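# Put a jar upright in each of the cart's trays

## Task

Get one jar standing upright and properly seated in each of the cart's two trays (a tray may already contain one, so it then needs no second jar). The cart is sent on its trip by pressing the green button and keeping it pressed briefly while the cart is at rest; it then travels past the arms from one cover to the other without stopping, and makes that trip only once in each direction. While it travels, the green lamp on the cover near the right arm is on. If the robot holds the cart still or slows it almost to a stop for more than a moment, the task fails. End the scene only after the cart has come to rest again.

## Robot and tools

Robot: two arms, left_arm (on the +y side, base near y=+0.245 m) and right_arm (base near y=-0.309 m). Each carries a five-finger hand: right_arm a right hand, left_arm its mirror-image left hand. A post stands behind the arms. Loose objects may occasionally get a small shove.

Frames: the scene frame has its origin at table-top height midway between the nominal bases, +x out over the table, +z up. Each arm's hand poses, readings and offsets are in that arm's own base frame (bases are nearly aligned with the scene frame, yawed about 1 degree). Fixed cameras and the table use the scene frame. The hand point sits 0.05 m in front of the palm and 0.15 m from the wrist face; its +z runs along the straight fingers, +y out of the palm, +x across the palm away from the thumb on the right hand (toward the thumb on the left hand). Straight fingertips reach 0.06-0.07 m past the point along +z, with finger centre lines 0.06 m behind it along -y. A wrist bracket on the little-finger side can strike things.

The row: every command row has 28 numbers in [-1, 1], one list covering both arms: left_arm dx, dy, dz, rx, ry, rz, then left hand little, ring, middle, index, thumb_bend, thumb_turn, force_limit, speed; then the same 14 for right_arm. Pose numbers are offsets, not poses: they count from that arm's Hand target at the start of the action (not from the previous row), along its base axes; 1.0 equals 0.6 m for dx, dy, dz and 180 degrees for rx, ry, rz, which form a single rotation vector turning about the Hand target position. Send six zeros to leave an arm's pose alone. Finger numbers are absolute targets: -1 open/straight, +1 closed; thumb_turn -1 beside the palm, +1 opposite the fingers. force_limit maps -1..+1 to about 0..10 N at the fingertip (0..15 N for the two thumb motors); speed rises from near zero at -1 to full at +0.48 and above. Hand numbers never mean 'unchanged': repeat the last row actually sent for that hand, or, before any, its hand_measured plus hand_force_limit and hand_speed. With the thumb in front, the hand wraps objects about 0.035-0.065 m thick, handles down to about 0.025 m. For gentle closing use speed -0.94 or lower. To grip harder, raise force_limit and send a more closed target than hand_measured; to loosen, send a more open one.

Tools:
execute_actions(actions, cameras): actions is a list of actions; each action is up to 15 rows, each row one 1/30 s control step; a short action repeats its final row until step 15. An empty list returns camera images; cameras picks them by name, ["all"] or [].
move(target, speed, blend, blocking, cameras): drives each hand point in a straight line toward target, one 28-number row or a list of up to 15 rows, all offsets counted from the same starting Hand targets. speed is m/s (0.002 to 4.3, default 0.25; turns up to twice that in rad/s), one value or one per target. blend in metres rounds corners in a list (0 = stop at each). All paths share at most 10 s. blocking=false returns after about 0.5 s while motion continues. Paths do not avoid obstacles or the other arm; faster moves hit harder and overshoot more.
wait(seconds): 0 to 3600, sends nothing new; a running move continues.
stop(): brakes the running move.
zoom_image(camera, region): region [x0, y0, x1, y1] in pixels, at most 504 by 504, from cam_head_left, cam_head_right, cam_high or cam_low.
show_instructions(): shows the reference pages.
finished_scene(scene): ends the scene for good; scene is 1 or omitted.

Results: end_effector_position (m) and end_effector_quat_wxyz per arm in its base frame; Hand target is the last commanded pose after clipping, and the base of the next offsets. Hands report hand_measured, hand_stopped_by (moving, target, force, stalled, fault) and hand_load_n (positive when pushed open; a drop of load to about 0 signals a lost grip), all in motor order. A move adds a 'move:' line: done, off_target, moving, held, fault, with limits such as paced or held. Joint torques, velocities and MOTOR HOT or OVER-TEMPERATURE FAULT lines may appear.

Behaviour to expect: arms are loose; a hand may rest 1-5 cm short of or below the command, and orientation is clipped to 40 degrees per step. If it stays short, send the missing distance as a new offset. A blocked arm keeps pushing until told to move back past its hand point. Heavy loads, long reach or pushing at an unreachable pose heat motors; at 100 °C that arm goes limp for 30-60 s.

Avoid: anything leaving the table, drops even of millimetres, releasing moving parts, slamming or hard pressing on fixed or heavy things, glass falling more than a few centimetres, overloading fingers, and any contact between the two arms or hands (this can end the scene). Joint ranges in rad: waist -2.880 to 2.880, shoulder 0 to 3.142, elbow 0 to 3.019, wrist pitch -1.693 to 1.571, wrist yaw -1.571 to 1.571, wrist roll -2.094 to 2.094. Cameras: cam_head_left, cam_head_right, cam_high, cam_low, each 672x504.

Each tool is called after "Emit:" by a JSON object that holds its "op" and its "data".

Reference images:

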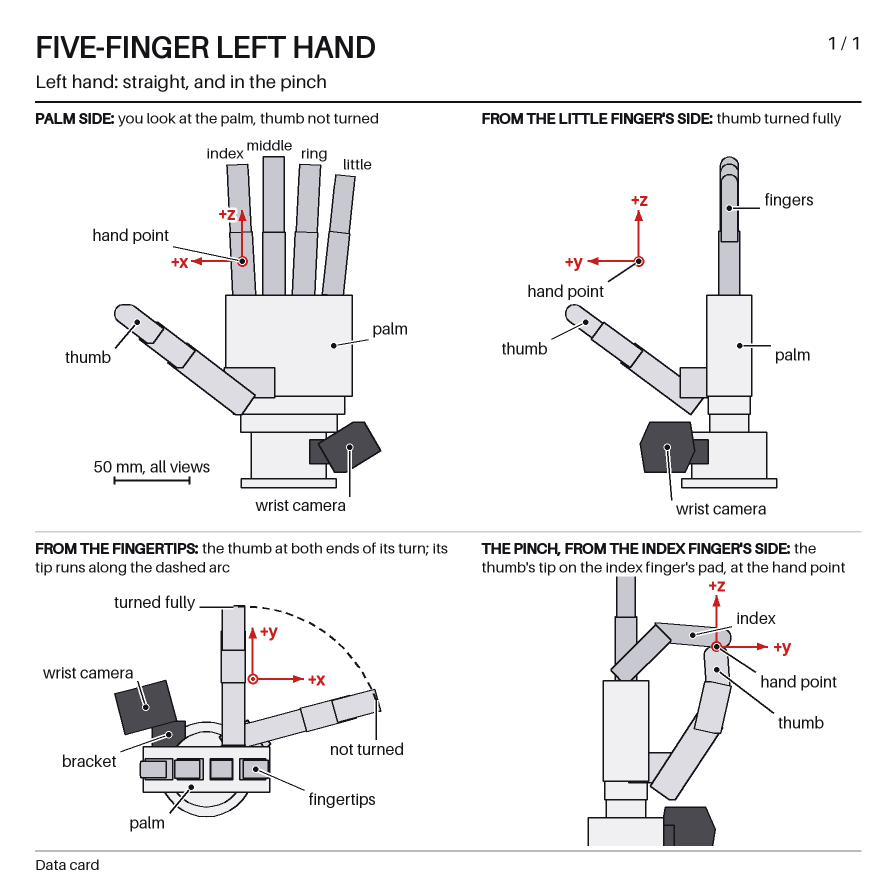

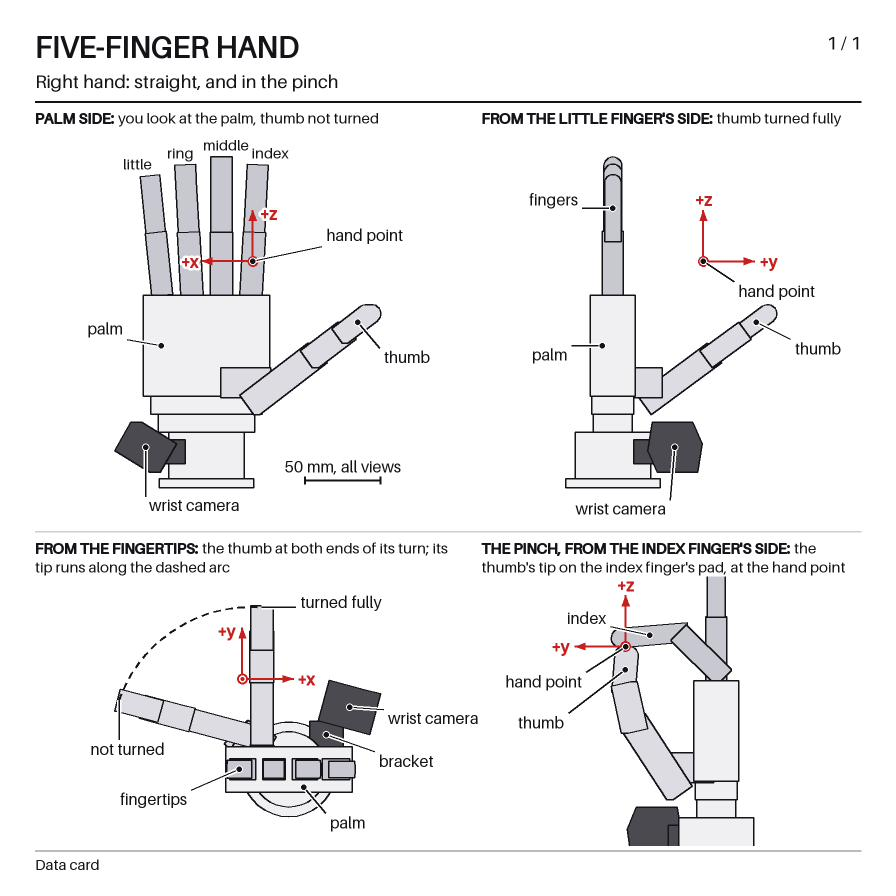

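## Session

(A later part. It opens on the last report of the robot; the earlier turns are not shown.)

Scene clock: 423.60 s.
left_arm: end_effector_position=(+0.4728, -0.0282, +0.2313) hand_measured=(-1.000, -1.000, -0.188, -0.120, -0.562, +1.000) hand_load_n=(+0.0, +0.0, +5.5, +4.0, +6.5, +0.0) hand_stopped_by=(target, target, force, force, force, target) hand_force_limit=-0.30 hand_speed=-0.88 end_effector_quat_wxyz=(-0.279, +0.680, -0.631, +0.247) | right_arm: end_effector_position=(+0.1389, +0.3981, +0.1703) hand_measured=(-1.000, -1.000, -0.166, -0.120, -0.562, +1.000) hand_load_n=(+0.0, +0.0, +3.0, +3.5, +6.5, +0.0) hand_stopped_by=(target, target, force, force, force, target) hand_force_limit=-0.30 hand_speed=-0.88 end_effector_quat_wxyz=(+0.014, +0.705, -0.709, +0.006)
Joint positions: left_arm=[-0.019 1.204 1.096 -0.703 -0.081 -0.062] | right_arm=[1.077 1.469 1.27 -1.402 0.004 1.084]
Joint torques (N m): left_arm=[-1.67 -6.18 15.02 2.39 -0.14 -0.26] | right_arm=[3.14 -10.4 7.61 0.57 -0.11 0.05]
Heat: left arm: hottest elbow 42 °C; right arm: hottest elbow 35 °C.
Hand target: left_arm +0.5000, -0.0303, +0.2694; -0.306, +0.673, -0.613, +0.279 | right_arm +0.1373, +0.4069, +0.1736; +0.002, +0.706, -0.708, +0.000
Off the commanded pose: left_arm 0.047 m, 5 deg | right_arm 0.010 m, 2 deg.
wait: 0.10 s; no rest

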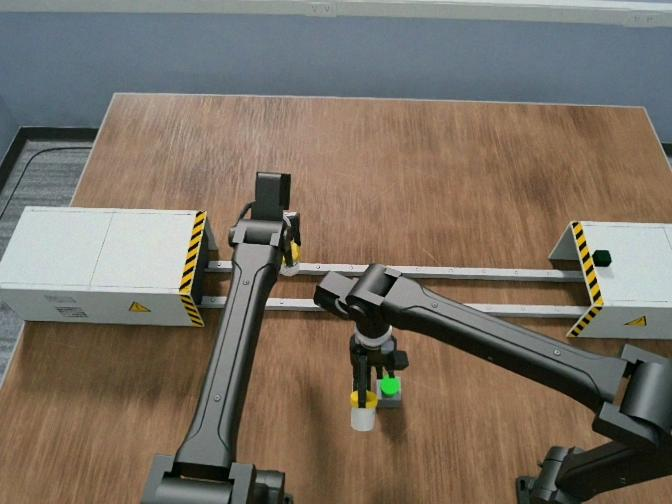

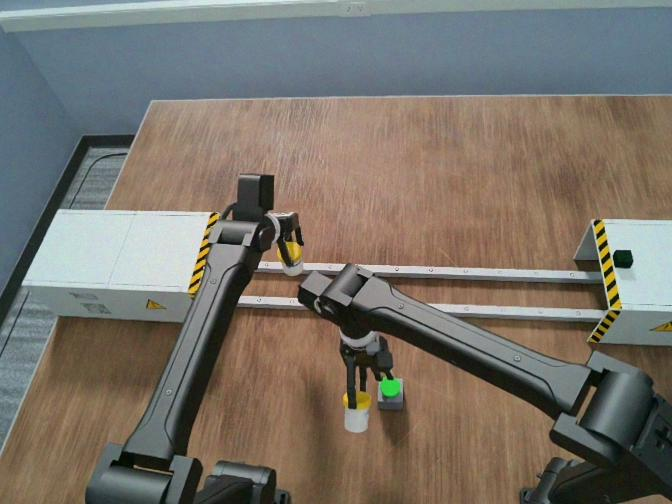

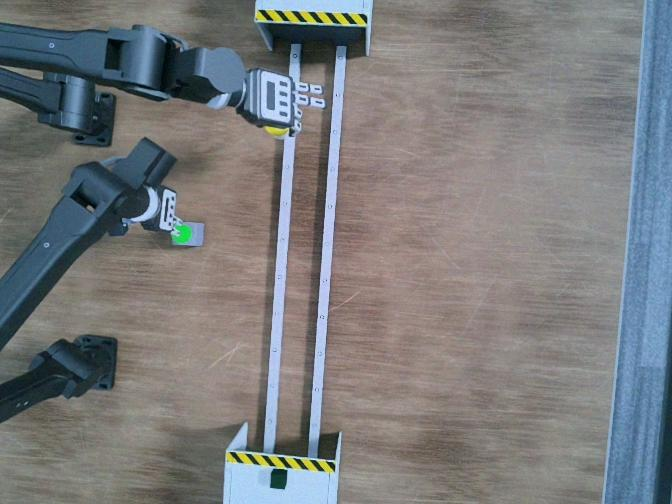

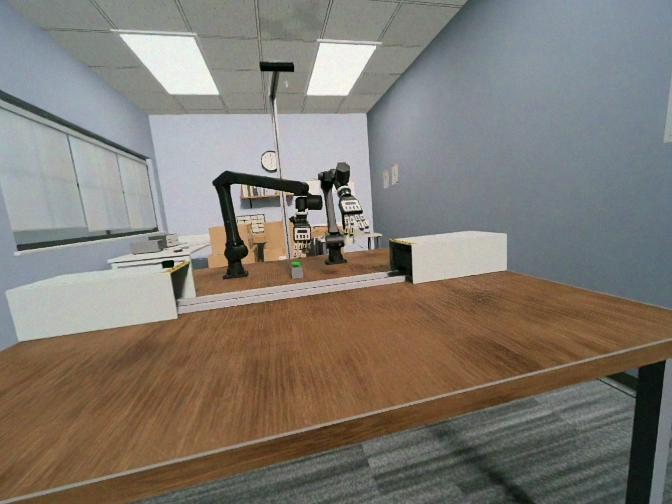

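Emit:
{"op": "move", "data": {"target": [[0.05,-0.161,-0.199,0,-0.022,0,-1,-1,0.2,0.2,0.2,1,-0.3,-0.88, 0,0,0,0,0,0,-1,-1,0.2,0.2,0.2,1,-0.3,-0.88]], "speed": 0.15, "cameras": ["all"]}}

Emit:
{"op": "zoom_image", "data": {"camera": "cam_low", "region": [280, 190, 380, 290]}}

Emit:
{"op": "zoom_image", "data": {"camera": "cam_high", "region": [220, 120, 360, 240]}}

Emit:
{"op": "zoom_image", "data": {"camera": "cam_head_right", "region": [260, 200, 380, 310]}}

Scene clock: 479.10 s.
left_arm: end_effector_position=(+0.5033, -0.0747, +0.2043) hand_measured=(-1.000, -1.000, -0.188, -0.120, -0.562, +1.000) hand_load_n=(+0.5, +0.0, +5.0, +4.0, +6.5, +0.0) hand_stopped_by=(target, target, force, force, force, target) hand_force_limit=-0.30 hand_speed=-0.88 end_effector_quat_wxyz=(-0.307, +0.665, -0.624, +0.274) | right_arm: end_effector_position=(+0.1389, +0.3981, +0.1703) hand_measured=(-1.000, -1.000, -0.166, -0.120, -0.562, +1.000) hand_load_n=(+0.0, +0.0, +3.0, +3.5, +6.5, +0.0) hand_stopped_by=(target, target, force, force, force, target) hand_force_limit=-0.30 hand_speed=-0.88 end_effector_quat_wxyz=(+0.014, +0.705, -0.709, +0.006)
Joint positions: left_arm=[-0.137 1.264 1.042 -0.514 -0.17 -0.125] | right_arm=[1.077 1.469 1.27 -1.402 0.004 1.084]
Joint torques (N m): left_arm=[0.03 -8.29 10.88 1.03 0.03 -0.04] | right_arm=[3.14 -10.34 7.61 0.58 -0.11 0.05]
Heat: left arm: hottest elbow 43 °C; right arm: hottest elbow 36 °C.
Hand target: left_arm +0.5068, -0.0671, +0.2217; -0.318, +0.664, -0.616, +0.280 (not the last commanded pose) | right_arm +0.1373, +0.4069, +0.1736; +0.002, +0.706, -0.708, +0.000
Off the commanded pose: left_arm 0.080 m, 5 deg | right_arm 0.010 m, 2 deg.
move: held (left_arm; a check stopped the path); limits=held
pose unreachable (left arm): on one or more control steps of this call, first in action 0 (counted from 0), this arm could not follow its commanded pose, so it was not sent that pose on those steps. It may still have moved: this result reports where it is.
cause: moving toward the commanded pose would bring a part of the arm too close to another arm (a part of this arm just beyond joint 3 (elbow) and a part of the right arm just beyond its joint 4 (wrist pitch), at the place that arm is still heading or pushing toward).

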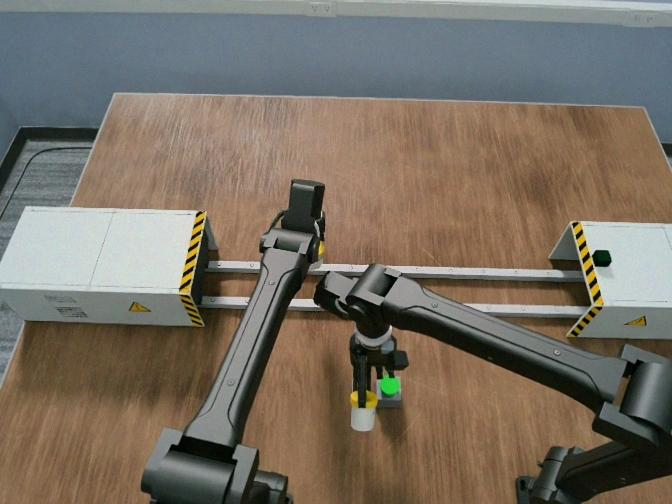

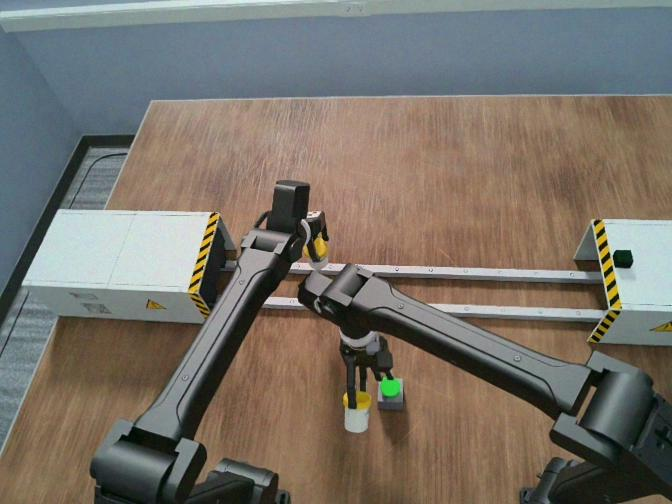

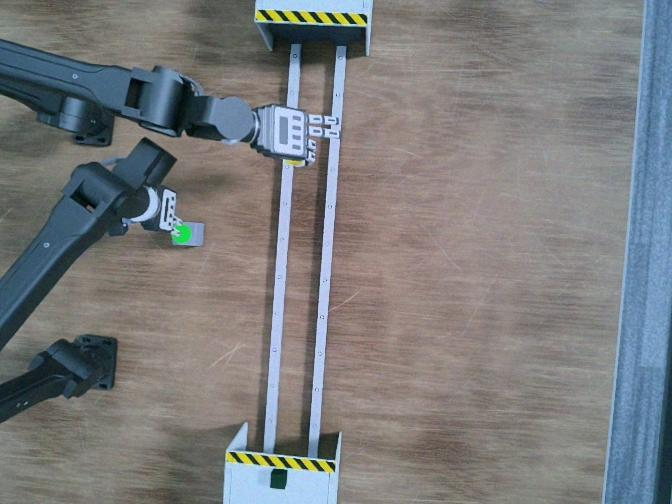

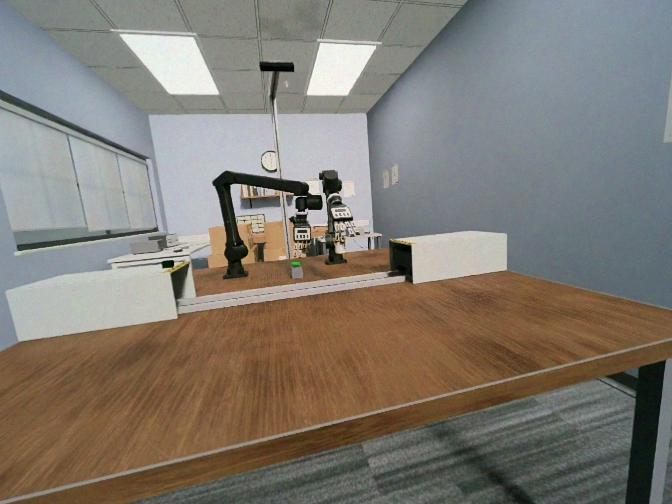

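Scaled by 5.040 from the camera's image (finer frame: 960x720).

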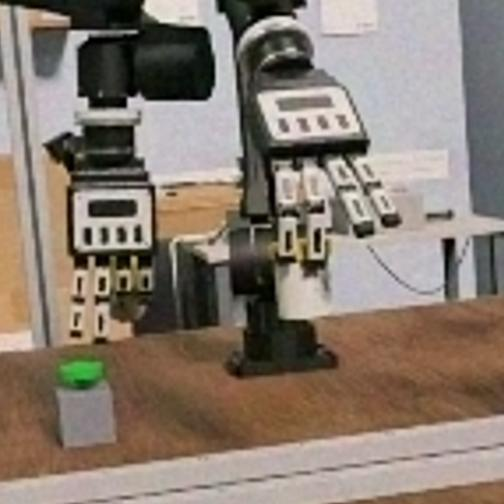

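Scaled by 3.600 from the camera's image (finer frame: 960x720).

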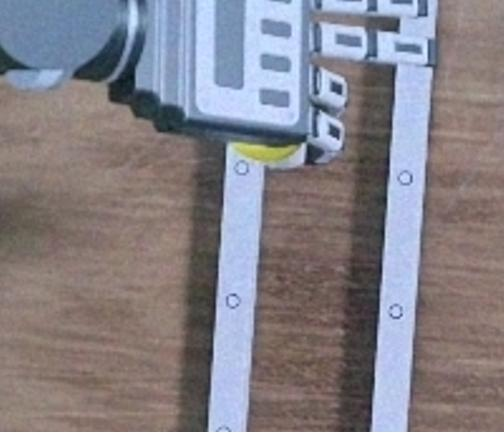

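Scaled by 4.200 from the camera's image (finer frame: 960x720).

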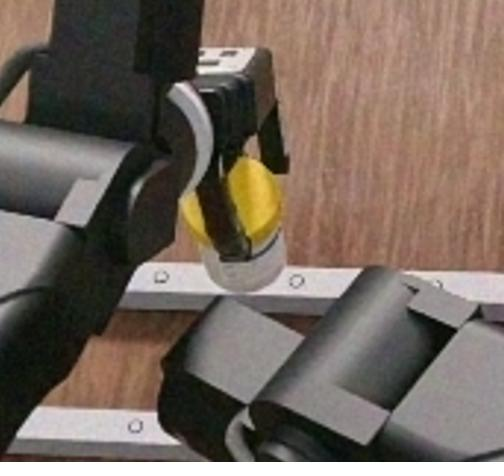

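Emit:
{"op": "move", "data": {"target": [[0.0137,0.198,0.005,0,0,0,-1,-1,0.2,0.2,0.2,1,-0.3,-0.88, 0,0,0,0,0,0,-1,-1,0.2,0.2,0.2,1,-0.3,-0.88]], "speed": 0.15, "cameras": ["all"]}}

Emit:
{"op": "zoom_image", "data": {"camera": "cam_low", "region": [320, 190, 420, 290]}}

Emit:
{"op": "zoom_image", "data": {"camera": "cam_high", "region": [220, 20, 340, 120]}}

Emit:
{"op": "zoom_image", "data": {"camera": "cam_head_right", "region": [200, 180, 320, 290]}}

Scene clock: 509.40 s.
left_arm: end_effector_position=(+0.5009, +0.0444, +0.2006) hand_measured=(-1.000, -1.000, -0.188, -0.120, -0.562, +1.000) hand_load_n=(+0.0, +0.0, +5.5, +4.0, +6.5, +0.0) hand_stopped_by=(target, target, force, force, force, target) hand_force_limit=-0.30 hand_speed=-0.88 end_effector_quat_wxyz=(-0.299, +0.676, -0.617, +0.270) | right_arm: end_effector_position=(+0.1389, +0.3981, +0.1703) hand_measured=(-1.000, -1.000, -0.166, -0.120, -0.562, +1.000) hand_load_n=(+0.0, +0.0, +3.5, +3.5, +6.0, -0.5) hand_stopped_by=(target, target, force, force, force, target) hand_force_limit=-0.30 hand_speed=-0.88 end_effector_quat_wxyz=(+0.014, +0.705, -0.709, +0.006)
Joint positions: left_arm=[0.163 1.27 1.042 -0.514 0.05 0.051] | right_arm=[1.077 1.469 1.27 -1.402 0.004 1.084]
Joint torques (N m): left_arm=[-0.38 -6.95 13.2 1.4 0.13 0.1] | right_arm=[3.14 -10.4 7.61 0.57 -0.11 0.05]
Heat: left arm: hottest elbow 41 °C; right arm: hottest elbow 36 °C.
Hand target: left_arm +0.5150, +0.0517, +0.2247; -0.318, +0.664, -0.616, +0.280 | right_arm +0.1373, +0.4069, +0.1736; +0.002, +0.706, -0.708, +0.000
Off the commanded pose: left_arm 0.029 m, 3 deg | right_arm 0.010 m, 2 deg.
move: off_target (left_arm)

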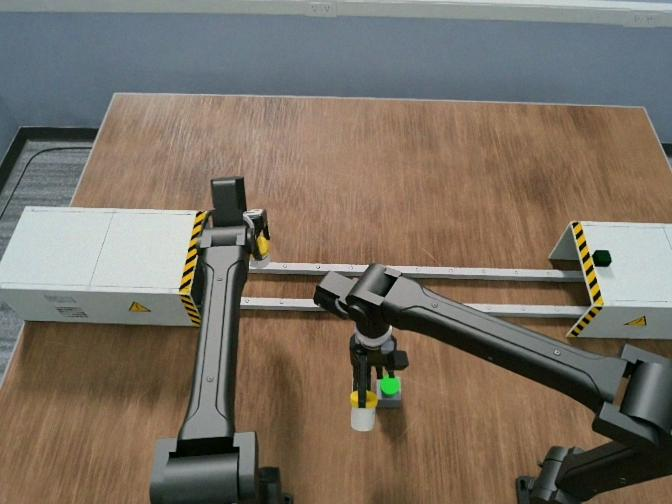

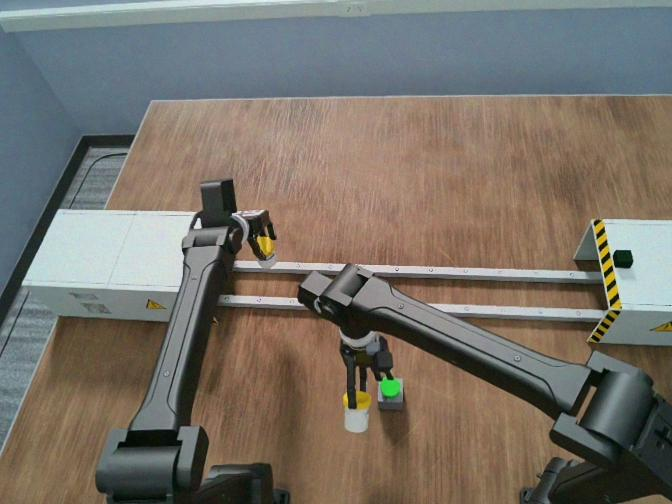

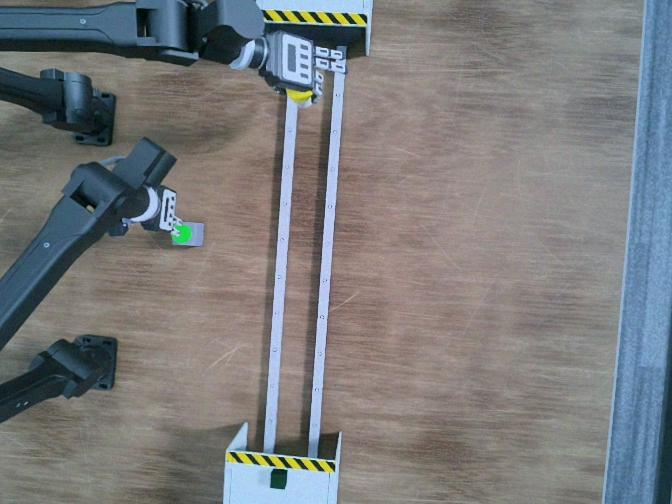

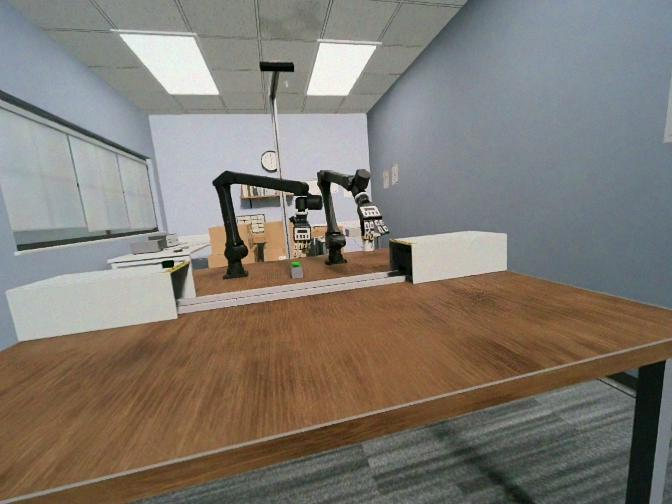

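Scaled by 5.040 from the camera's image (finer frame: 960x720).

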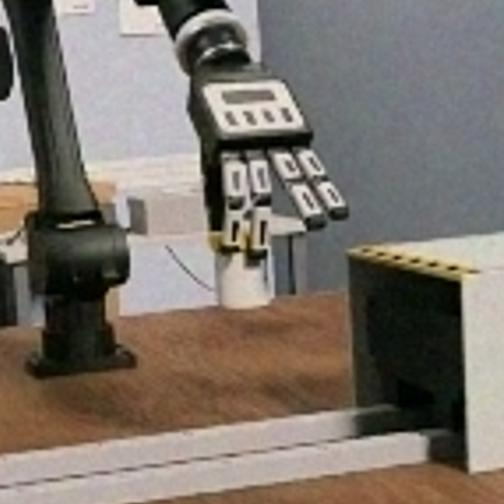

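Scaled by 4.200 from the camera's image (finer frame: 960x720).

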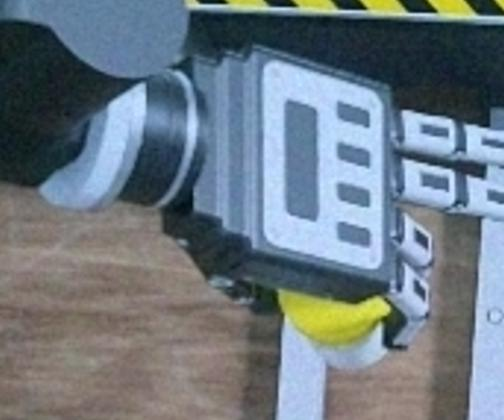

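Scaled by 4.200 from the camera's image (finer frame: 960x720).

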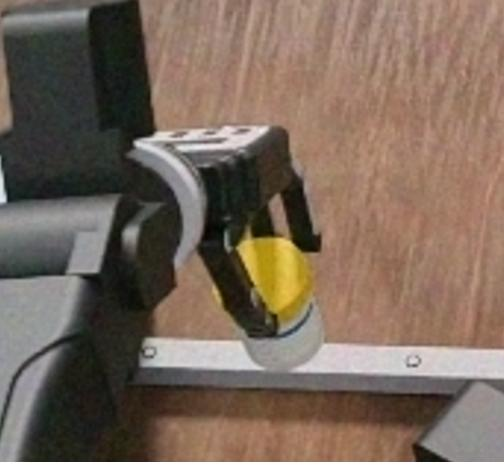

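Emit:
{"op": "execute_actions", "data": {"actions": [[[0,0,0,0,0,0,-1,-1,0.2,0.2,0.2,1,-0.3,-0.88,0,0,-0.0033,0,0,0,-1,-1,0.2,0.2,0.2,1,-0.3,-0.88],[0,0,0,0,0,0,-1,-1,0.2,0.2,0.2,1,-0.3,-0.88,0,0,-0.0067,0,0,0,-1,-1,0.2,0.2,0.2,1,-0.3,-0.88],[0,0,0,0,0,0,-1,-1,0.2,0.2,0.2,1,-0.3,-0.88,0,0,-0.01,0,0,0,-1,-1,0.2,0.2,0.2,1,-0.3,-0.88],[0,0,0,0,0,0,-1,-1,0.2,0.2,0.2,1,-0.3,-0.88,0,0,-0.0133,0,0,0,-1,-1,0.2,0.2,0.2,1,-0.3,-0.88],[0,0,0,0,0,0,-1,-1,0.2,0.2,0.2,1,-0.3,-0.88,0,0,-0.0167,0,0,0,-1,-1,0.2,0.2,0.2,1,-0.3,-0.88],[0,0,0,0,0,0,-1,-1,0.2,0.2,0.2,1,-0.3,-0.88,0,0,-0.02,0,0,0,-1,-1,0.2,0.2,0.2,1,-0.3,-0.88]],
[[0,0,0,0,0,0,-1,-1,0.2,0.2,0.2,1,-0.3,-0.88,0,0,0,0,0,0,-1,-1,0.2,0.2,0.2,1,-0.3,-0.88]],
[[0,0,0,0,0,0,-1,-1,0.2,0.2,0.2,1,-0.3,-0.88,0,-0.0033,0.0044,0,0,0,-1,-1,0.2,0.2,0.2,1,-0.3,-0.88],[0,0,0,0,0,0,-1,-1,0.2,0.2,0.2,1,-0.3,-0.88,0,-0.0067,0.0089,0,0,0,-1,-1,0.2,0.2,0.2,1,-0.3,-0.88],[0,0,0,0,0,0,-1,-1,0.2,0.2,0.2,1,-0.3,-0.88,0,-0.01,0.0133,0,0,0,-1,-1,0.2,0.2,0.2,1,-0.3,-0.88],[0,0,0,0,0,0,-1,-1,0.2,0.2,0.2,1,-0.3,-0.88,0,-0.0133,0.0178,0,0,0,-1,-1,0.2,0.2,0.2,1,-0.3,-0.88],[0,0,0,0,0,0,-1,-1,0.2,0.2,0.2,1,-0.3,-0.88,0,-0.0167,0.0222,0,0,0,-1,-1,0.2,0.2,0.2,1,-0.3,-0.88],[0,0,0,0,0,0,-1,-1,0.2,0.2,0.2,1,-0.3,-0.88,0,-0.02,0.0267,0,0,0,-1,-1,0.2,0.2,0.2,1,-0.3,-0.88],[0,0,0,0,0,0,-1,-1,0.2,0.2,0.2,1,-0.3,-0.88,0,-0.0233,0.0311,0,0,0,-1,-1,0.2,0.2,0.2,1,-0.3,-0.88],[0,0,0,0,0,0,-1,-1,0.2,0.2,0.2,1,-0.3,-0.88,0,-0.0267,0.0356,0,0,0,-1,-1,0.2,0.2,0.2,1,-0.3,-0.88],[0,0,0,0,0,0,-1,-1,0.2,0.2,0.2,1,-0.3,-0.88,0,-0.03,0.04,0,0,0,-1,-1,0.2,0.2,0.2,1,-0.3,-0.88],[0,0,0,0,0,0,-1,-1,0.2,0.2,0.2,1,-0.3,-0.88,0,-0.0333,0.0444,0,0,0,-1,-1,0.2,0.2,0.2,1,-0.3,-0.88],[0,0,0,0,0,0,-1,-1,0.2,0.2,0.2,1,-0.3,-0.88,0,-0.0367,0.0489,0,0,0,-1,-1,0.2,0.2,0.2,1,-0.3,-0.88],[0,0,0,0,0,0,-1,-1,0.2,0.2,0.2,1,-0.3,-0.88,0,-0.04,0.0533,0,0,0,-1,-1,0.2,0.2,0.2,1,-0.3,-0.88],[0,0,0,0,0,0,-1,-1,0.2,0.2,0.2,1,-0.3,-0.88,0,-0.0433,0.0578,0,0,0,-1,-1,0.2,0.2,0.2,1,-0.3,-0.88],[0,0,0,0,0,0,-1,-1,0.2,0.2,0.2,1,-0.3,-0.88,0,-0.0467,0.0622,0,0,0,-1,-1,0.2,0.2,0.2,1,-0.3,-0.88],[0,0,0,0,0,0,-1,-1,0.2,0.2,0.2,1,-0.3,-0.88,0,-0.05,0.0667,0,0,0,-1,-1,0.2,0.2,0.2,1,-0.3,-0.88]],
[[0,0,0,0,0,0,-1,-1,0.2,0.2,0.2,1,-0.3,-0.88,0,-0.0111,0,0,0,0,-1,-1,0.2,0.2,0.2,1,-0.3,-0.88],[0,0,0,0,0,0,-1,-1,0.2,0.2,0.2,1,-0.3,-0.88,0,-0.0222,0,0,0,0,-1,-1,0.2,0.2,0.2,1,-0.3,-0.88],[0,0,0,0,0,0,-1,-1,0.2,0.2,0.2,1,-0.3,-0.88,0,-0.0333,0,0,0,0,-1,-1,0.2,0.2,0.2,1,-0.3,-0.88],[0,0,0,0,0,0,-1,-1,0.2,0.2,0.2,1,-0.3,-0.88,0,-0.0444,0,0,0,0,-1,-1,0.2,0.2,0.2,1,-0.3,-0.88],[0,0,0,0,0,0,-1,-1,0.2,0.2,0.2,1,-0.3,-0.88,0,-0.0556,0,0,0,0,-1,-1,0.2,0.2,0.2,1,-0.3,-0.88],[0,0,0,0,0,0,-1,-1,0.2,0.2,0.2,1,-0.3,-0.88,0,-0.0667,0,0,0,0,-1,-1,0.2,0.2,0.2,1,-0.3,-0.88],[0,0,0,0,0,0,-1,-1,0.2,0.2,0.2,1,-0.3,-0.88,0,-0.0778,0,0,0,0,-1,-1,0.2,0.2,0.2,1,-0.3,-0.88],[0,0,0,0,0,0,-1,-1,0.2,0.2,0.2,1,-0.3,-0.88,0,-0.0889,0,0,0,0,-1,-1,0.2,0.2,0.2,1,-0.3,-0.88],[0,0,0,0,0,0,-1,-1,0.2,0.2,0.2,1,-0.3,-0.88,0,-0.1,0,0,0,0,-1,-1,0.2,0.2,0.2,1,-0.3,-0.88],[0,0,0,0,0,0,-1,-1,0.2,0.2,0.2,1,-0.3,-0.88,0,-0.1111,0,0,0,0,-1,-1,0.2,0.2,0.2,1,-0.3,-0.88],[0,0,0,0,0,0,-1,-1,0.2,0.2,0.2,1,-0.3,-0.88,0,-0.1222,0,0,0,0,-1,-1,0.2,0.2,0.2,1,-0.3,-0.88],[0,0,0,0,0,0,-1,-1,0.2,0.2,0.2,1,-0.3,-0.88,0,-0.1333,0,0,0,0,-1,-1,0.2,0.2,0.2,1,-0.3,-0.88],[0,0,0,0,0,0,-1,-1,0.2,0.2,0.2,1,-0.3,-0.88,0,-0.1444,0,0,0,0,-1,-1,0.2,0.2,0.2,1,-0.3,-0.88],[0,0,0,0,0,0,-1,-1,0.2,0.2,0.2,1,-0.3,-0.88,0,-0.1556,0,0,0,0,-1,-1,0.2,0.2,0.2,1,-0.3,-0.88],[0,0,0,0,0,0,-1,-1,0.2,0.2,0.2,1,-0.3,-0.88,0,-0.1667,0,0,0,0,-1,-1,0.2,0.2,0.2,1,-0.3,-0.88]],
[[0.001,-0.0007,-0.001,0,0,0,-1,-1,0.2,0.2,0.2,1,-0.3,-0.88,0,-0.0111,0,0,0,0,-1,-1,0.2,0.2,0.2,1,-0.3,-0.88],[0.002,-0.0028,-0.004,0,0,0,-1,-1,0.2,0.2,0.2,1,-0.3,-0.88,0,-0.0222,0,0,0,0,-1,-1,0.2,0.2,0.2,1,-0.3,-0.88],[0.003,-0.0063,-0.008,0,0,0,-1,-1,0.2,0.2,0.2,1,-0.3,-0.88,0,-0.0333,0,0,0,0,-1,-1,0.2,0.2,0.2,1,-0.3,-0.88],[0.004,-0.0112,-0.013,0,0,0,-1,-1,0.2,0.2,0.2,1,-0.3,-0.88,0,-0.0444,0,0,0,0,-1,-1,0.2,0.2,0.2,1,-0.3,-0.88],[0.005,-0.0175,-0.019,0,0,0,-1,-1,0.2,0.2,0.2,1,-0.3,-0.88,0,-0.0556,0,0,0,0,-1,-1,0.2,0.2,0.2,1,-0.3,-0.88],[0.0063,-0.0245,-0.025,0,0,0,-1,-1,0.2,0.2,0.2,1,-0.3,-0.88,0,-0.0667,0,0,0,0,-1,-1,0.2,0.2,0.2,1,-0.3,-0.88],[0.0076,-0.0315,-0.031,0,0,0,-1,-1,0.2,0.2,0.2,1,-0.3,-0.88,0,-0.0778,0,0,0,0,-1,-1,0.2,0.2,0.2,1,-0.3,-0.88],[0.0089,-0.0385,-0.037,0,0,0,-1,-1,0.2,0.2,0.2,1,-0.3,-0.88,0,-0.0889,0,0,0,0,-1,-1,0.2,0.2,0.2,1,-0.3,-0.88],[0.0102,-0.0455,-0.043,0,0,0,-1,-1,0.2,0.2,0.2,1,-0.3,-0.88,0,-0.1,0,0,0,0,-1,-1,0.2,0.2,0.2,1,-0.3,-0.88],[0.0115,-0.0525,-0.049,0,0,0,-1,-1,0.2,0.2,0.2,1,-0.3,-0.88,0,-0.1111,0,0,0,0,-1,-1,0.2,0.2,0.2,1,-0.3,-0.88],[0.0127,-0.0595,-0.055,0,0,0,-1,-1,0.2,0.2,0.2,1,-0.3,-0.88,0,-0.1222,0,0,0,0,-1,-1,0.2,0.2,0.2,1,-0.3,-0.88],[0.0139,-0.0665,-0.061,0,0,0,-1,-1,0.2,0.2,0.2,1,-0.3,-0.88,0,-0.1333,0,0,0,0,-1,-1,0.2,0.2,0.2,1,-0.3,-0.88],[0.0151,-0.0735,-0.067,0,0,0,-1,-1,0.2,0.2,0.2,1,-0.3,-0.88,0,-0.1444,0,0,0,0,-1,-1,0.2,0.2,0.2,1,-0.3,-0.88],[0.0159,-0.0805,-0.073,0,0,0,-1,-1,0.2,0.2,0.2,1,-0.3,-0.88,0,-0.1556,0,0,0,0,-1,-1,0.2,0.2,0.2,1,-0.3,-0.88],[0.0165,-0.0875,-0.079,0,0,0,-1,-1,0.2,0.2,0.2,1,-0.3,-0.88,0,-0.1667,0,0,0,0,-1,-1,0.2,0.2,0.2,1,-0.3,-0.88]],
[[0.0003,-0.007,-0.006,0,0,0,-1,-1,0.2,0.2,0.2,1,-0.3,-0.88,0,-0.008,0,0,0,0,-1,-1,0.2,0.2,0.2,1,-0.3,-0.88],[0.0005,-0.014,-0.012,0,0,0,-1,-1,0.2,0.2,0.2,1,-0.3,-0.88,0,-0.014,0,0,0,0,-1,-1,0.2,0.2,0.2,1,-0.3,-0.88],[0.0008,-0.021,-0.018,0,0,0,-1,-1,0.2,0.2,0.2,1,-0.3,-0.88,0,-0.018,0,0,0,0,-1,-1,0.2,0.2,0.2,1,-0.3,-0.88],[0.001,-0.028,-0.024,0,0,0,-1,-1,0.2,0.2,0.2,1,-0.3,-0.88,0,-0.02,0,0,0,0,-1,-1,0.2,0.2,0.2,1,-0.3,-0.88],[0.0013,-0.035,-0.03,0,0,0,-1,-1,0.2,0.2,0.2,1,-0.3,-0.88,0,-0.02,0,0,0,0,-1,-1,0.2,0.2,0.2,1,-0.3,-0.88],[0.0015,-0.042,-0.036,0,0,0,-1,-1,0.2,0.2,0.2,1,-0.3,-0.88,0,-0.02,0,0,0,0,-1,-1,0.2,0.2,0.2,1,-0.3,-0.88],[0.0018,-0.049,-0.042,0,0,0,-1,-1,0.2,0.2,0.2,1,-0.3,-0.88,0,-0.02,0,0,0,0,-1,-1,0.2,0.2,0.2,1,-0.3,-0.88],[0.002,-0.056,-0.048,0,0,0,-1,-1,0.2,0.2,0.2,1,-0.3,-0.88,0,-0.02,0,0,0,0,-1,-1,0.2,0.2,0.2,1,-0.3,-0.88],[0.0023,-0.063,-0.054,0,0,0,-1,-1,0.2,0.2,0.2,1,-0.3,-0.88,0,-0.02,0,0,0,0,-1,-1,0.2,0.2,0.2,1,-0.3,-0.88],[0.0025,-0.07,-0.06,0,0,0,-1,-1,0.2,0.2,0.2,1,-0.3,-0.88,0,-0.02,0,0,0,0,-1,-1,0.2,0.2,0.2,1,-0.3,-0.88],[0.0028,-0.077,-0.066,0,0,0,-1,-1,0.2,0.2,0.2,1,-0.3,-0.88,0,-0.02,0,0,0,0,-1,-1,0.2,0.2,0.2,1,-0.3,-0.88],[0.003,-0.084,-0.072,0,0,0,-1,-1,0.2,0.2,0.2,1,-0.3,-0.88,0,-0.02,0,0,0,0,-1,-1,0.2,0.2,0.2,1,-0.3,-0.88],[0.0033,-0.091,-0.078,0,0,0,-1,-1,0.2,0.2,0.2,1,-0.3,-0.88,0,-0.02,0,0,0,0,-1,-1,0.2,0.2,0.2,1,-0.3,-0.88],[0.0035,-0.098,-0.084,0,0,0,-1,-1,0.2,0.2,0.2,1,-0.3,-0.88,0,-0.02,0,0,0,0,-1,-1,0.2,0.2,0.2,1,-0.3,-0.88],[0.0038,-0.105,-0.089,0,0,0,-1,-1,0.2,0.2,0.2,1,-0.3,-0.88,0,-0.02,0,0,0,0,-1,-1,0.2,0.2,0.2,1,-0.3,-0.88]],
[[0.0003,-0.007,-0.004,0,0,0,-1,-1,0.2,0.2,0.2,1,-0.3,-0.88,0,0,0,0,0,0,-1,-1,0.2,0.2,0.2,1,-0.3,-0.88],[0.0005,-0.014,-0.007,0,0,0,-1,-1,0.2,0.2,0.2,1,-0.3,-0.88,0,0,0,0,0,0,-1,-1,0.2,0.2,0.2,1,-0.3,-0.88],[0.0008,-0.021,-0.01,0,0,0,-1,-1,0.2,0.2,0.2,1,-0.3,-0.88,0,0,0,0,0,0,-1,-1,0.2,0.2,0.2,1,-0.3,-0.88],[0.001,-0.028,-0.0125,0,0,0,-1,-1,0.2,0.2,0.2,1,-0.3,-0.88,0,0,0,0,0,0,-1,-1,0.2,0.2,0.2,1,-0.3,-0.88],[0.0013,-0.035,-0.015,0,0,0,-1,-1,0.2,0.2,0.2,1,-0.3,-0.88,0,0,0,0,0,0,-1,-1,0.2,0.2,0.2,1,-0.3,-0.88],[0.0015,-0.042,-0.0175,0,0,0,-1,-1,0.2,0.2,0.2,1,-0.3,-0.88,0,0,0,0,0,0,-1,-1,0.2,0.2,0.2,1,-0.3,-0.88],[0.0018,-0.049,-0.02,0,0,0,-1,-1,0.2,0.2,0.2,1,-0.3,-0.88,0,0,0,0,0,0,-1,-1,0.2,0.2,0.2,1,-0.3,-0.88],[0.002,-0.056,-0.0225,0,0,0,-1,-1,0.2,0.2,0.2,1,-0.3,-0.88,0,0,0,0,0,0,-1,-1,0.2,0.2,0.2,1,-0.3,-0.88],[0.0023,-0.063,-0.025,0,0,0,-1,-1,0.2,0.2,0.2,1,-0.3,-0.88,0,0,0,0,0,0,-1,-1,0.2,0.2,0.2,1,-0.3,-0.88],[0.0025,-0.07,-0.0275,0,0,0,-1,-1,0.2,0.2,0.2,1,-0.3,-0.88,0,0,0,0,0,0,-1,-1,0.2,0.2,0.2,1,-0.3,-0.88],[0.0028,-0.077,-0.029,0,0,0,-1,-1,0.2,0.2,0.2,1,-0.3,-0.88,0,0,0,0,0,0,-1,-1,0.2,0.2,0.2,1,-0.3,-0.88],[0.003,-0.084,-0.0305,0,0,0,-1,-1,0.2,0.2,0.2,1,-0.3,-0.88,0,0,0,0,0,0,-1,-1,0.2,0.2,0.2,1,-0.3,-0.88],[0.0033,-0.091,-0.032,0,0,0,-1,-1,0.2,0.2,0.2,1,-0.3,-0.88,0,0,0,0,0,0,-1,-1,0.2,0.2,0.2,1,-0.3,-0.88],[0.0035,-0.098,-0.033,0,0,0,-1,-1,0.2,0.2,0.2,1,-0.3,-0.88,0,0,0,0,0,0,-1,-1,0.2,0.2,0.2,1,-0.3,-0.88],[0.0038,-0.105,-0.033,0,0,0,-1,-1,0.2,0.2,0.2,1,-0.3,-0.88,0,0,0,0,0,0,-1,-1,0.2,0.2,0.2,1,-0.3,-0.88]],
[[0.0003,-0.007,0,0,0,0,-1,-1,0.2,0.2,0.2,1,-0.3,-0.88,0,0,0,0,0,0,-1,-1,0.2,0.2,0.2,1,-0.3,-0.88],[0.0005,-0.014,0,0,0,0,-1,-1,0.2,0.2,0.2,1,-0.3,-0.88,0,0,0,0,0,0,-1,-1,0.2,0.2,0.2,1,-0.3,-0.88],[0.0008,-0.021,0,0,0,0,-1,-1,0.2,0.2,0.2,1,-0.3,-0.88,0,0,0,0,0,0,-1,-1,0.2,0.2,0.2,1,-0.3,-0.88],[0.001,-0.028,0,0,0,0,-1,-1,0.2,0.2,0.2,1,-0.3,-0.88,0,0,0,0,0,0,-1,-1,0.2,0.2,0.2,1,-0.3,-0.88],[0.0013,-0.035,0,0,0,0,-1,-1,0.2,0.2,0.2,1,-0.3,-0.88,0,0,0,0,0,0,-1,-1,0.2,0.2,0.2,1,-0.3,-0.88],[0.0015,-0.042,0,0,0,0,-1,-1,0.2,0.2,0.2,1,-0.3,-0.88,0,0,0,0,0,0,-1,-1,0.2,0.2,0.2,1,-0.3,-0.88],[0.0018,-0.049,0,0,0,0,-1,-1,0.2,0.2,0.2,1,-0.3,-0.88,0,0,0,0,0,0,-1,-1,0.2,0.2,0.2,1,-0.3,-0.88],[0.002,-0.056,0,0,0,0,-1,-1,0.2,0.2,0.2,1,-0.3,-0.88,0,0,0,0,0,0,-1,-1,0.2,0.2,0.2,1,-0.3,-0.88],[0.0023,-0.063,0,0,0,0,-1,-1,0.2,0.2,0.2,1,-0.3,-0.88,0,0,0,0,0,0,-1,-1,0.2,0.2,0.2,1,-0.3,-0.88],[0.0025,-0.07,0,0,0,0,-1,-1,0.2,0.2,0.2,1,-0.3,-0.88,0,0,0,0,0,0,-1,-1,0.2,0.2,0.2,1,-0.3,-0.88],[0.0028,-0.077,0,0,0,0,-1,-1,0.2,0.2,0.2,1,-0.3,-0.88,0,0,0,0,0,0,-1,-1,0.2,0.2,0.2,1,-0.3,-0.88],[0.003,-0.084,0,0,0,0,-1,-1,0.2,0.2,0.2,1,-0.3,-0.88,0,0,0,0,0,0,-1,-1,0.2,0.2,0.2,1,-0.3,-0.88],[0.0033,-0.091,0,0,0,0,-1,-1,0.2,0.2,0.2,1,-0.3,-0.88,0,0,0,0,0,0,-1,-1,0.2,0.2,0.2,1,-0.3,-0.88],[0.0035,-0.098,0,0,0,0,-1,-1,0.2,0.2,0.2,1,-0.3,-0.88,0,0,0,0,0,0,-1,-1,0.2,0.2,0.2,1,-0.3,-0.88],[0.0038,-0.105,0,0,0,0,-1,-1,0.2,0.2,0.2,1,-0.3,-0.88,0,0,0,0,0,0,-1,-1,0.2,0.2,0.2,1,-0.3,-0.88]],
[[0.0002,-0.0068,0.002,0,0,0,-1,-1,0.2,0.2,0.2,1,-0.3,-0.88,0,0,0,0,0,0,-1,-1,0.2,0.2,0.2,1,-0.3,-0.88],[0.0004,-0.0131,0.005,0,0,0,-1,-1,0.2,0.2,0.2,1,-0.3,-0.88,0,0,0,0,0,0,-1,-1,0.2,0.2,0.2,1,-0.3,-0.88],[0.0006,-0.0189,0.01,0,0,0,-1,-1,0.2,0.2,0.2,1,-0.3,-0.88,0,0,0,0,0,0,-1,-1,0.2,0.2,0.2,1,-0.3,-0.88],[0.0008,-0.0243,0.016,0,0,0,-1,-1,0.2,0.2,0.2,1,-0.3,-0.88,0,0,0,0,0,0,-1,-1,0.2,0.2,0.2,1,-0.3,-0.88],[0.001,-0.0293,0.022,0,0,0,-1,-1,0.2,0.2,0.2,1,-0.3,-0.88,0,0,0,0,0,0,-1,-1,0.2,0.2,0.2,1,-0.3,-0.88],[0.0012,-0.0337,0.028,0,0,0,-1,-1,0.2,0.2,0.2,1,-0.3,-0.88,0,0,0,0,0,0,-1,-1,0.2,0.2,0.2,1,-0.3,-0.88],[0.0013,-0.0377,0.034,0,0,0,-1,-1,0.2,0.2,0.2,1,-0.3,-0.88,0,0,0,0,0,0,-1,-1,0.2,0.2,0.2,1,-0.3,-0.88],[0.0014,-0.0413,0.04,0,0,0,-1,-1,0.2,0.2,0.2,1,-0.3,-0.88,0,0,0,0,0,0,-1,-1,0.2,0.2,0.2,1,-0.3,-0.88],[0.0015,-0.0444,0.046,0,0,0,-1,-1,0.2,0.2,0.2,1,-0.3,-0.88,0,0,0,0,0,0,-1,-1,0.2,0.2,0.2,1,-0.3,-0.88],[0.0016,-0.047,0.052,0,0,0,-1,-1,0.2,0.2,0.2,1,-0.3,-0.88,0,0,0,0,0,0,-1,-1,0.2,0.2,0.2,1,-0.3,-0.88],[0.0017,-0.0492,0.058,0,0,0,-1,-1,0.2,0.2,0.2,1,-0.3,-0.88,0,0,0,0,0,0,-1,-1,0.2,0.2,0.2,1,-0.3,-0.88],[0.0018,-0.0508,0.064,0,0,0,-1,-1,0.2,0.2,0.2,1,-0.3,-0.88,0,0,0,0,0,0,-1,-1,0.2,0.2,0.2,1,-0.3,-0.88],[0.0018,-0.052,0.07,0,0,0,-1,-1,0.2,0.2,0.2,1,-0.3,-0.88,0,0,0,0,0,0,-1,-1,0.2,0.2,0.2,1,-0.3,-0.88],[0.0018,-0.0527,0.076,0,0,0,-1,-1,0.2,0.2,0.2,1,-0.3,-0.88,0,0,0,0,0,0,-1,-1,0.2,0.2,0.2,1,-0.3,-0.88],[0.0018,-0.053,0.082,0,0,0,-1,-1,0.2,0.2,0.2,1,-0.3,-0.88,0,0,0,0,0,0,-1,-1,0.2,0.2,0.2,1,-0.3,-0.88]]], "cameras": ["all"]}}

Scene clock: 623.03 s.
left_arm: end_effector_position=(+0.5117, -0.2098, +0.1148) hand_measured=(-1.000, -1.000, -0.188, -0.120, -0.562, +1.000) hand_load_n=(+0.0, +0.0, +5.0, +4.5, +6.0, -0.5) hand_stopped_by=(target, target, force, force, force, target) hand_force_limit=-0.30 hand_speed=-0.88 end_effector_quat_wxyz=(-0.309, +0.662, -0.634, +0.252) | right_arm: end_effector_position=(+0.1398, +0.1663, +0.1963) hand_measured=(-1.000, -1.000, -0.166, -0.120, -0.562, +1.000) hand_load_n=(+0.0, +0.0, +3.5, +3.5, +6.5, +0.0) hand_stopped_by=(target, target, force, force, force, target) hand_force_limit=-0.30 hand_speed=-0.88 end_effector_quat_wxyz=(+0.007, +0.703, -0.711, +0.003)
Joint positions: left_arm=[-0.446 1.494 1.045 -0.387 -0.404 -0.331] | right_arm=[0.602 0.966 0.924 -1.54 0.007 0.613]
Joint torques (N m): left_arm=[-1.73 -10.34 13.52 0.75 -0.35 -0.27] | right_arm=[1.85 -4.72 7.77 -0.54 -0.16 -0.11]
Heat: left arm: hottest elbow 41 °C; right arm: hottest elbow 36 °C.
Hand target: left_arm +0.5328, -0.2216, +0.1533; -0.318, +0.664, -0.616, +0.280 | right_arm +0.1373, +0.1649, +0.2017; +0.002, +0.706, -0.708, +0.000
Off the commanded pose: left_arm 0.045 m, 4 deg | right_arm 0.006 m, 1 deg.
Step readings (end_effector_position of left_arm | right_arm):
0: (+0.5009, +0.0444, +0.2006) | (+0.1389, +0.3981, +0.1703)
1: (+0.5009, +0.0444, +0.2006) | (+0.1389, +0.3981, +0.1703)
2: (+0.5009, +0.0444, +0.2006) | (+0.1389, +0.3981, +0.1703)
4: (+0.5009, +0.0444, +0.2006) | (+0.1392, +0.3987, +0.1697)
8: (+0.5009, +0.0444, +0.2006) | (+0.1392, +0.3987, +0.1656)
15: (+0.5009, +0.0444, +0.2006) | (+0.1386, +0.3976, +0.1587)
16: (+0.5009, +0.0444, +0.2006) | (+0.1388, +0.3980, +0.1587)
17: (+0.5009, +0.0444, +0.2006) | (+0.1388, +0.3980, +0.1587)
19: (+0.5009, +0.0444, +0.2006) | (+0.1388, +0.3980, +0.1587)
23: (+0.5009, +0.0444, +0.2006) | (+0.1388, +0.3980, +0.1587)
30: (+0.5009, +0.0444, +0.2006) | (+0.1388, +0.3980, +0.1587)
31: (+0.5009, +0.0444, +0.2006) | (+0.1388, +0.3980, +0.1587)
32: (+0.5009, +0.0444, +0.2006) | (+0.1388, +0.3980, +0.1587)
34: (+0.5009, +0.0444, +0.2006) | (+0.1388, +0.3980, +0.1587)
38: (+0.5009, +0.0444, +0.2006) | (+0.1388, +0.3980, +0.1587)
45: (+0.5009, +0.0444, +0.2006) | (+0.1342, +0.3881, +0.1698)
46: (+0.5009, +0.0444, +0.2006) | (+0.1332, +0.3864, +0.1728)
47: (+0.5009, +0.0444, +0.2006) | (+0.1330, +0.3846, +0.1758)
49: (+0.5009, +0.0444, +0.2006) | (+0.1330, +0.3795, +0.1817)
53: (+0.5009, +0.0444, +0.2006) | (+0.1361, +0.3631, +0.1884)
60: (+0.5009, +0.0444, +0.2006) | (+0.1353, +0.3149, +0.1890)
61: (+0.5009, +0.0444, +0.2006) | (+0.1357, +0.3091, +0.1890)
62: (+0.5009, +0.0444, +0.2006) | (+0.1359, +0.3024, +0.1888)
64: (+0.5009, +0.0444, +0.2006) | (+0.1364, +0.2895, +0.1892)
68: (+0.5015, +0.0452, +0.1992) | (+0.1368, +0.2635, +0.1901)
75: (+0.5140, +0.0298, +0.1939) | (+0.1376, +0.2176, +0.1916)
76: (+0.5152, +0.0252, +0.1914) | (+0.1378, +0.2112, +0.1917)
77: (+0.5154, +0.0188, +0.1888) | (+0.1382, +0.2052, +0.1924)
79: (+0.5155, +0.0075, +0.1806) | (+0.1386, +0.1927, +0.1930)
83: (+0.5149, -0.0127, +0.1621) | (+0.1389, +0.1760, +0.1947)
90: (+0.5162, -0.0401, +0.1353) | (+0.1405, +0.1680, +0.1961)
91: (+0.5164, -0.0438, +0.1322) | (+0.1406, +0.1676, +0.1961)
92: (+0.5168, -0.0477, +0.1297) | (+0.1402, +0.1671, +0.1962)
94: (+0.5173, -0.0556, +0.1234) | (+0.1400, +0.1669, +0.1962)
98: (+0.5183, -0.0716, +0.1135) | (+0.1401, +0.1663, +0.1962)
105: (+0.5197, -0.0988, +0.1031) | (+0.1400, +0.1661, +0.1962)
106: (+0.5194, -0.1028, +0.1011) | (+0.1400, +0.1661, +0.1962)
107: (+0.5191, -0.1065, +0.1000) | (+0.1400, +0.1661, +0.1962)
109: (+0.5177, -0.1141, +0.0964) | (+0.1400, +0.1661, +0.1962)
113: (+0.5144, -0.1291, +0.0902) | (+0.1398, +0.1663, +0.1963)
120: (+0.5070, -0.1571, +0.0792) | (+0.1398, +0.1663, +0.1963)
121: (+0.5061, -0.1601, +0.0778) | (+0.1398, +0.1663, +0.1963)
122: (+0.5055, -0.1641, +0.0764) | (+0.1398, +0.1663, +0.1963)
124: (+0.5048, -0.1727, +0.0754) | (+0.1398, +0.1663, +0.1963)
128: (+0.5047, -0.1891, +0.0813) | (+0.1398, +0.1663, +0.1963)
135: (+0.5112, -0.2065, +0.1034) | (+0.1398, +0.1663, +0.1963)

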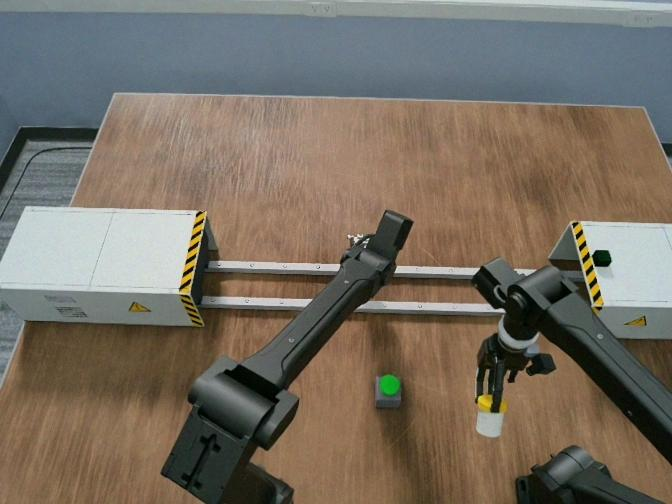

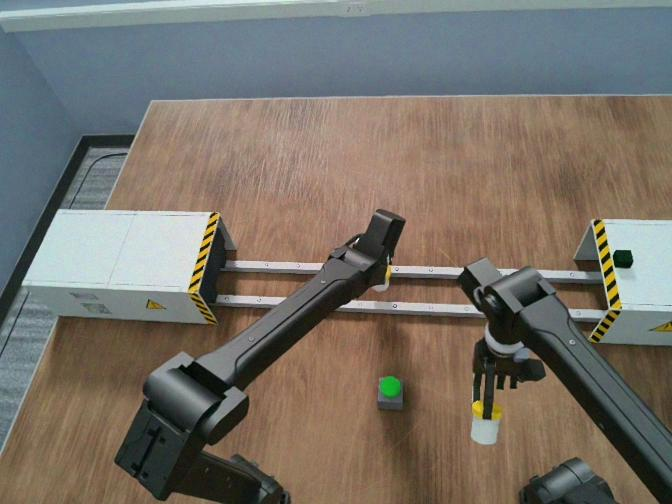

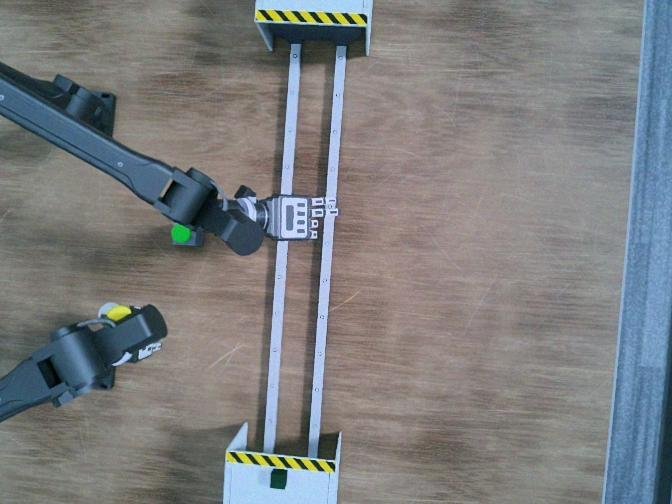

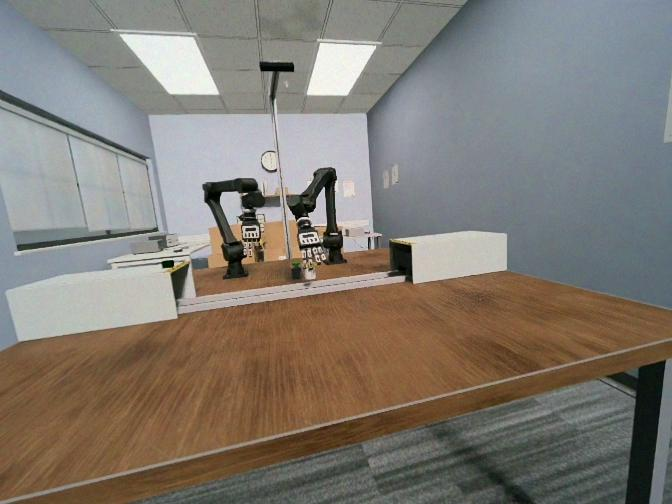

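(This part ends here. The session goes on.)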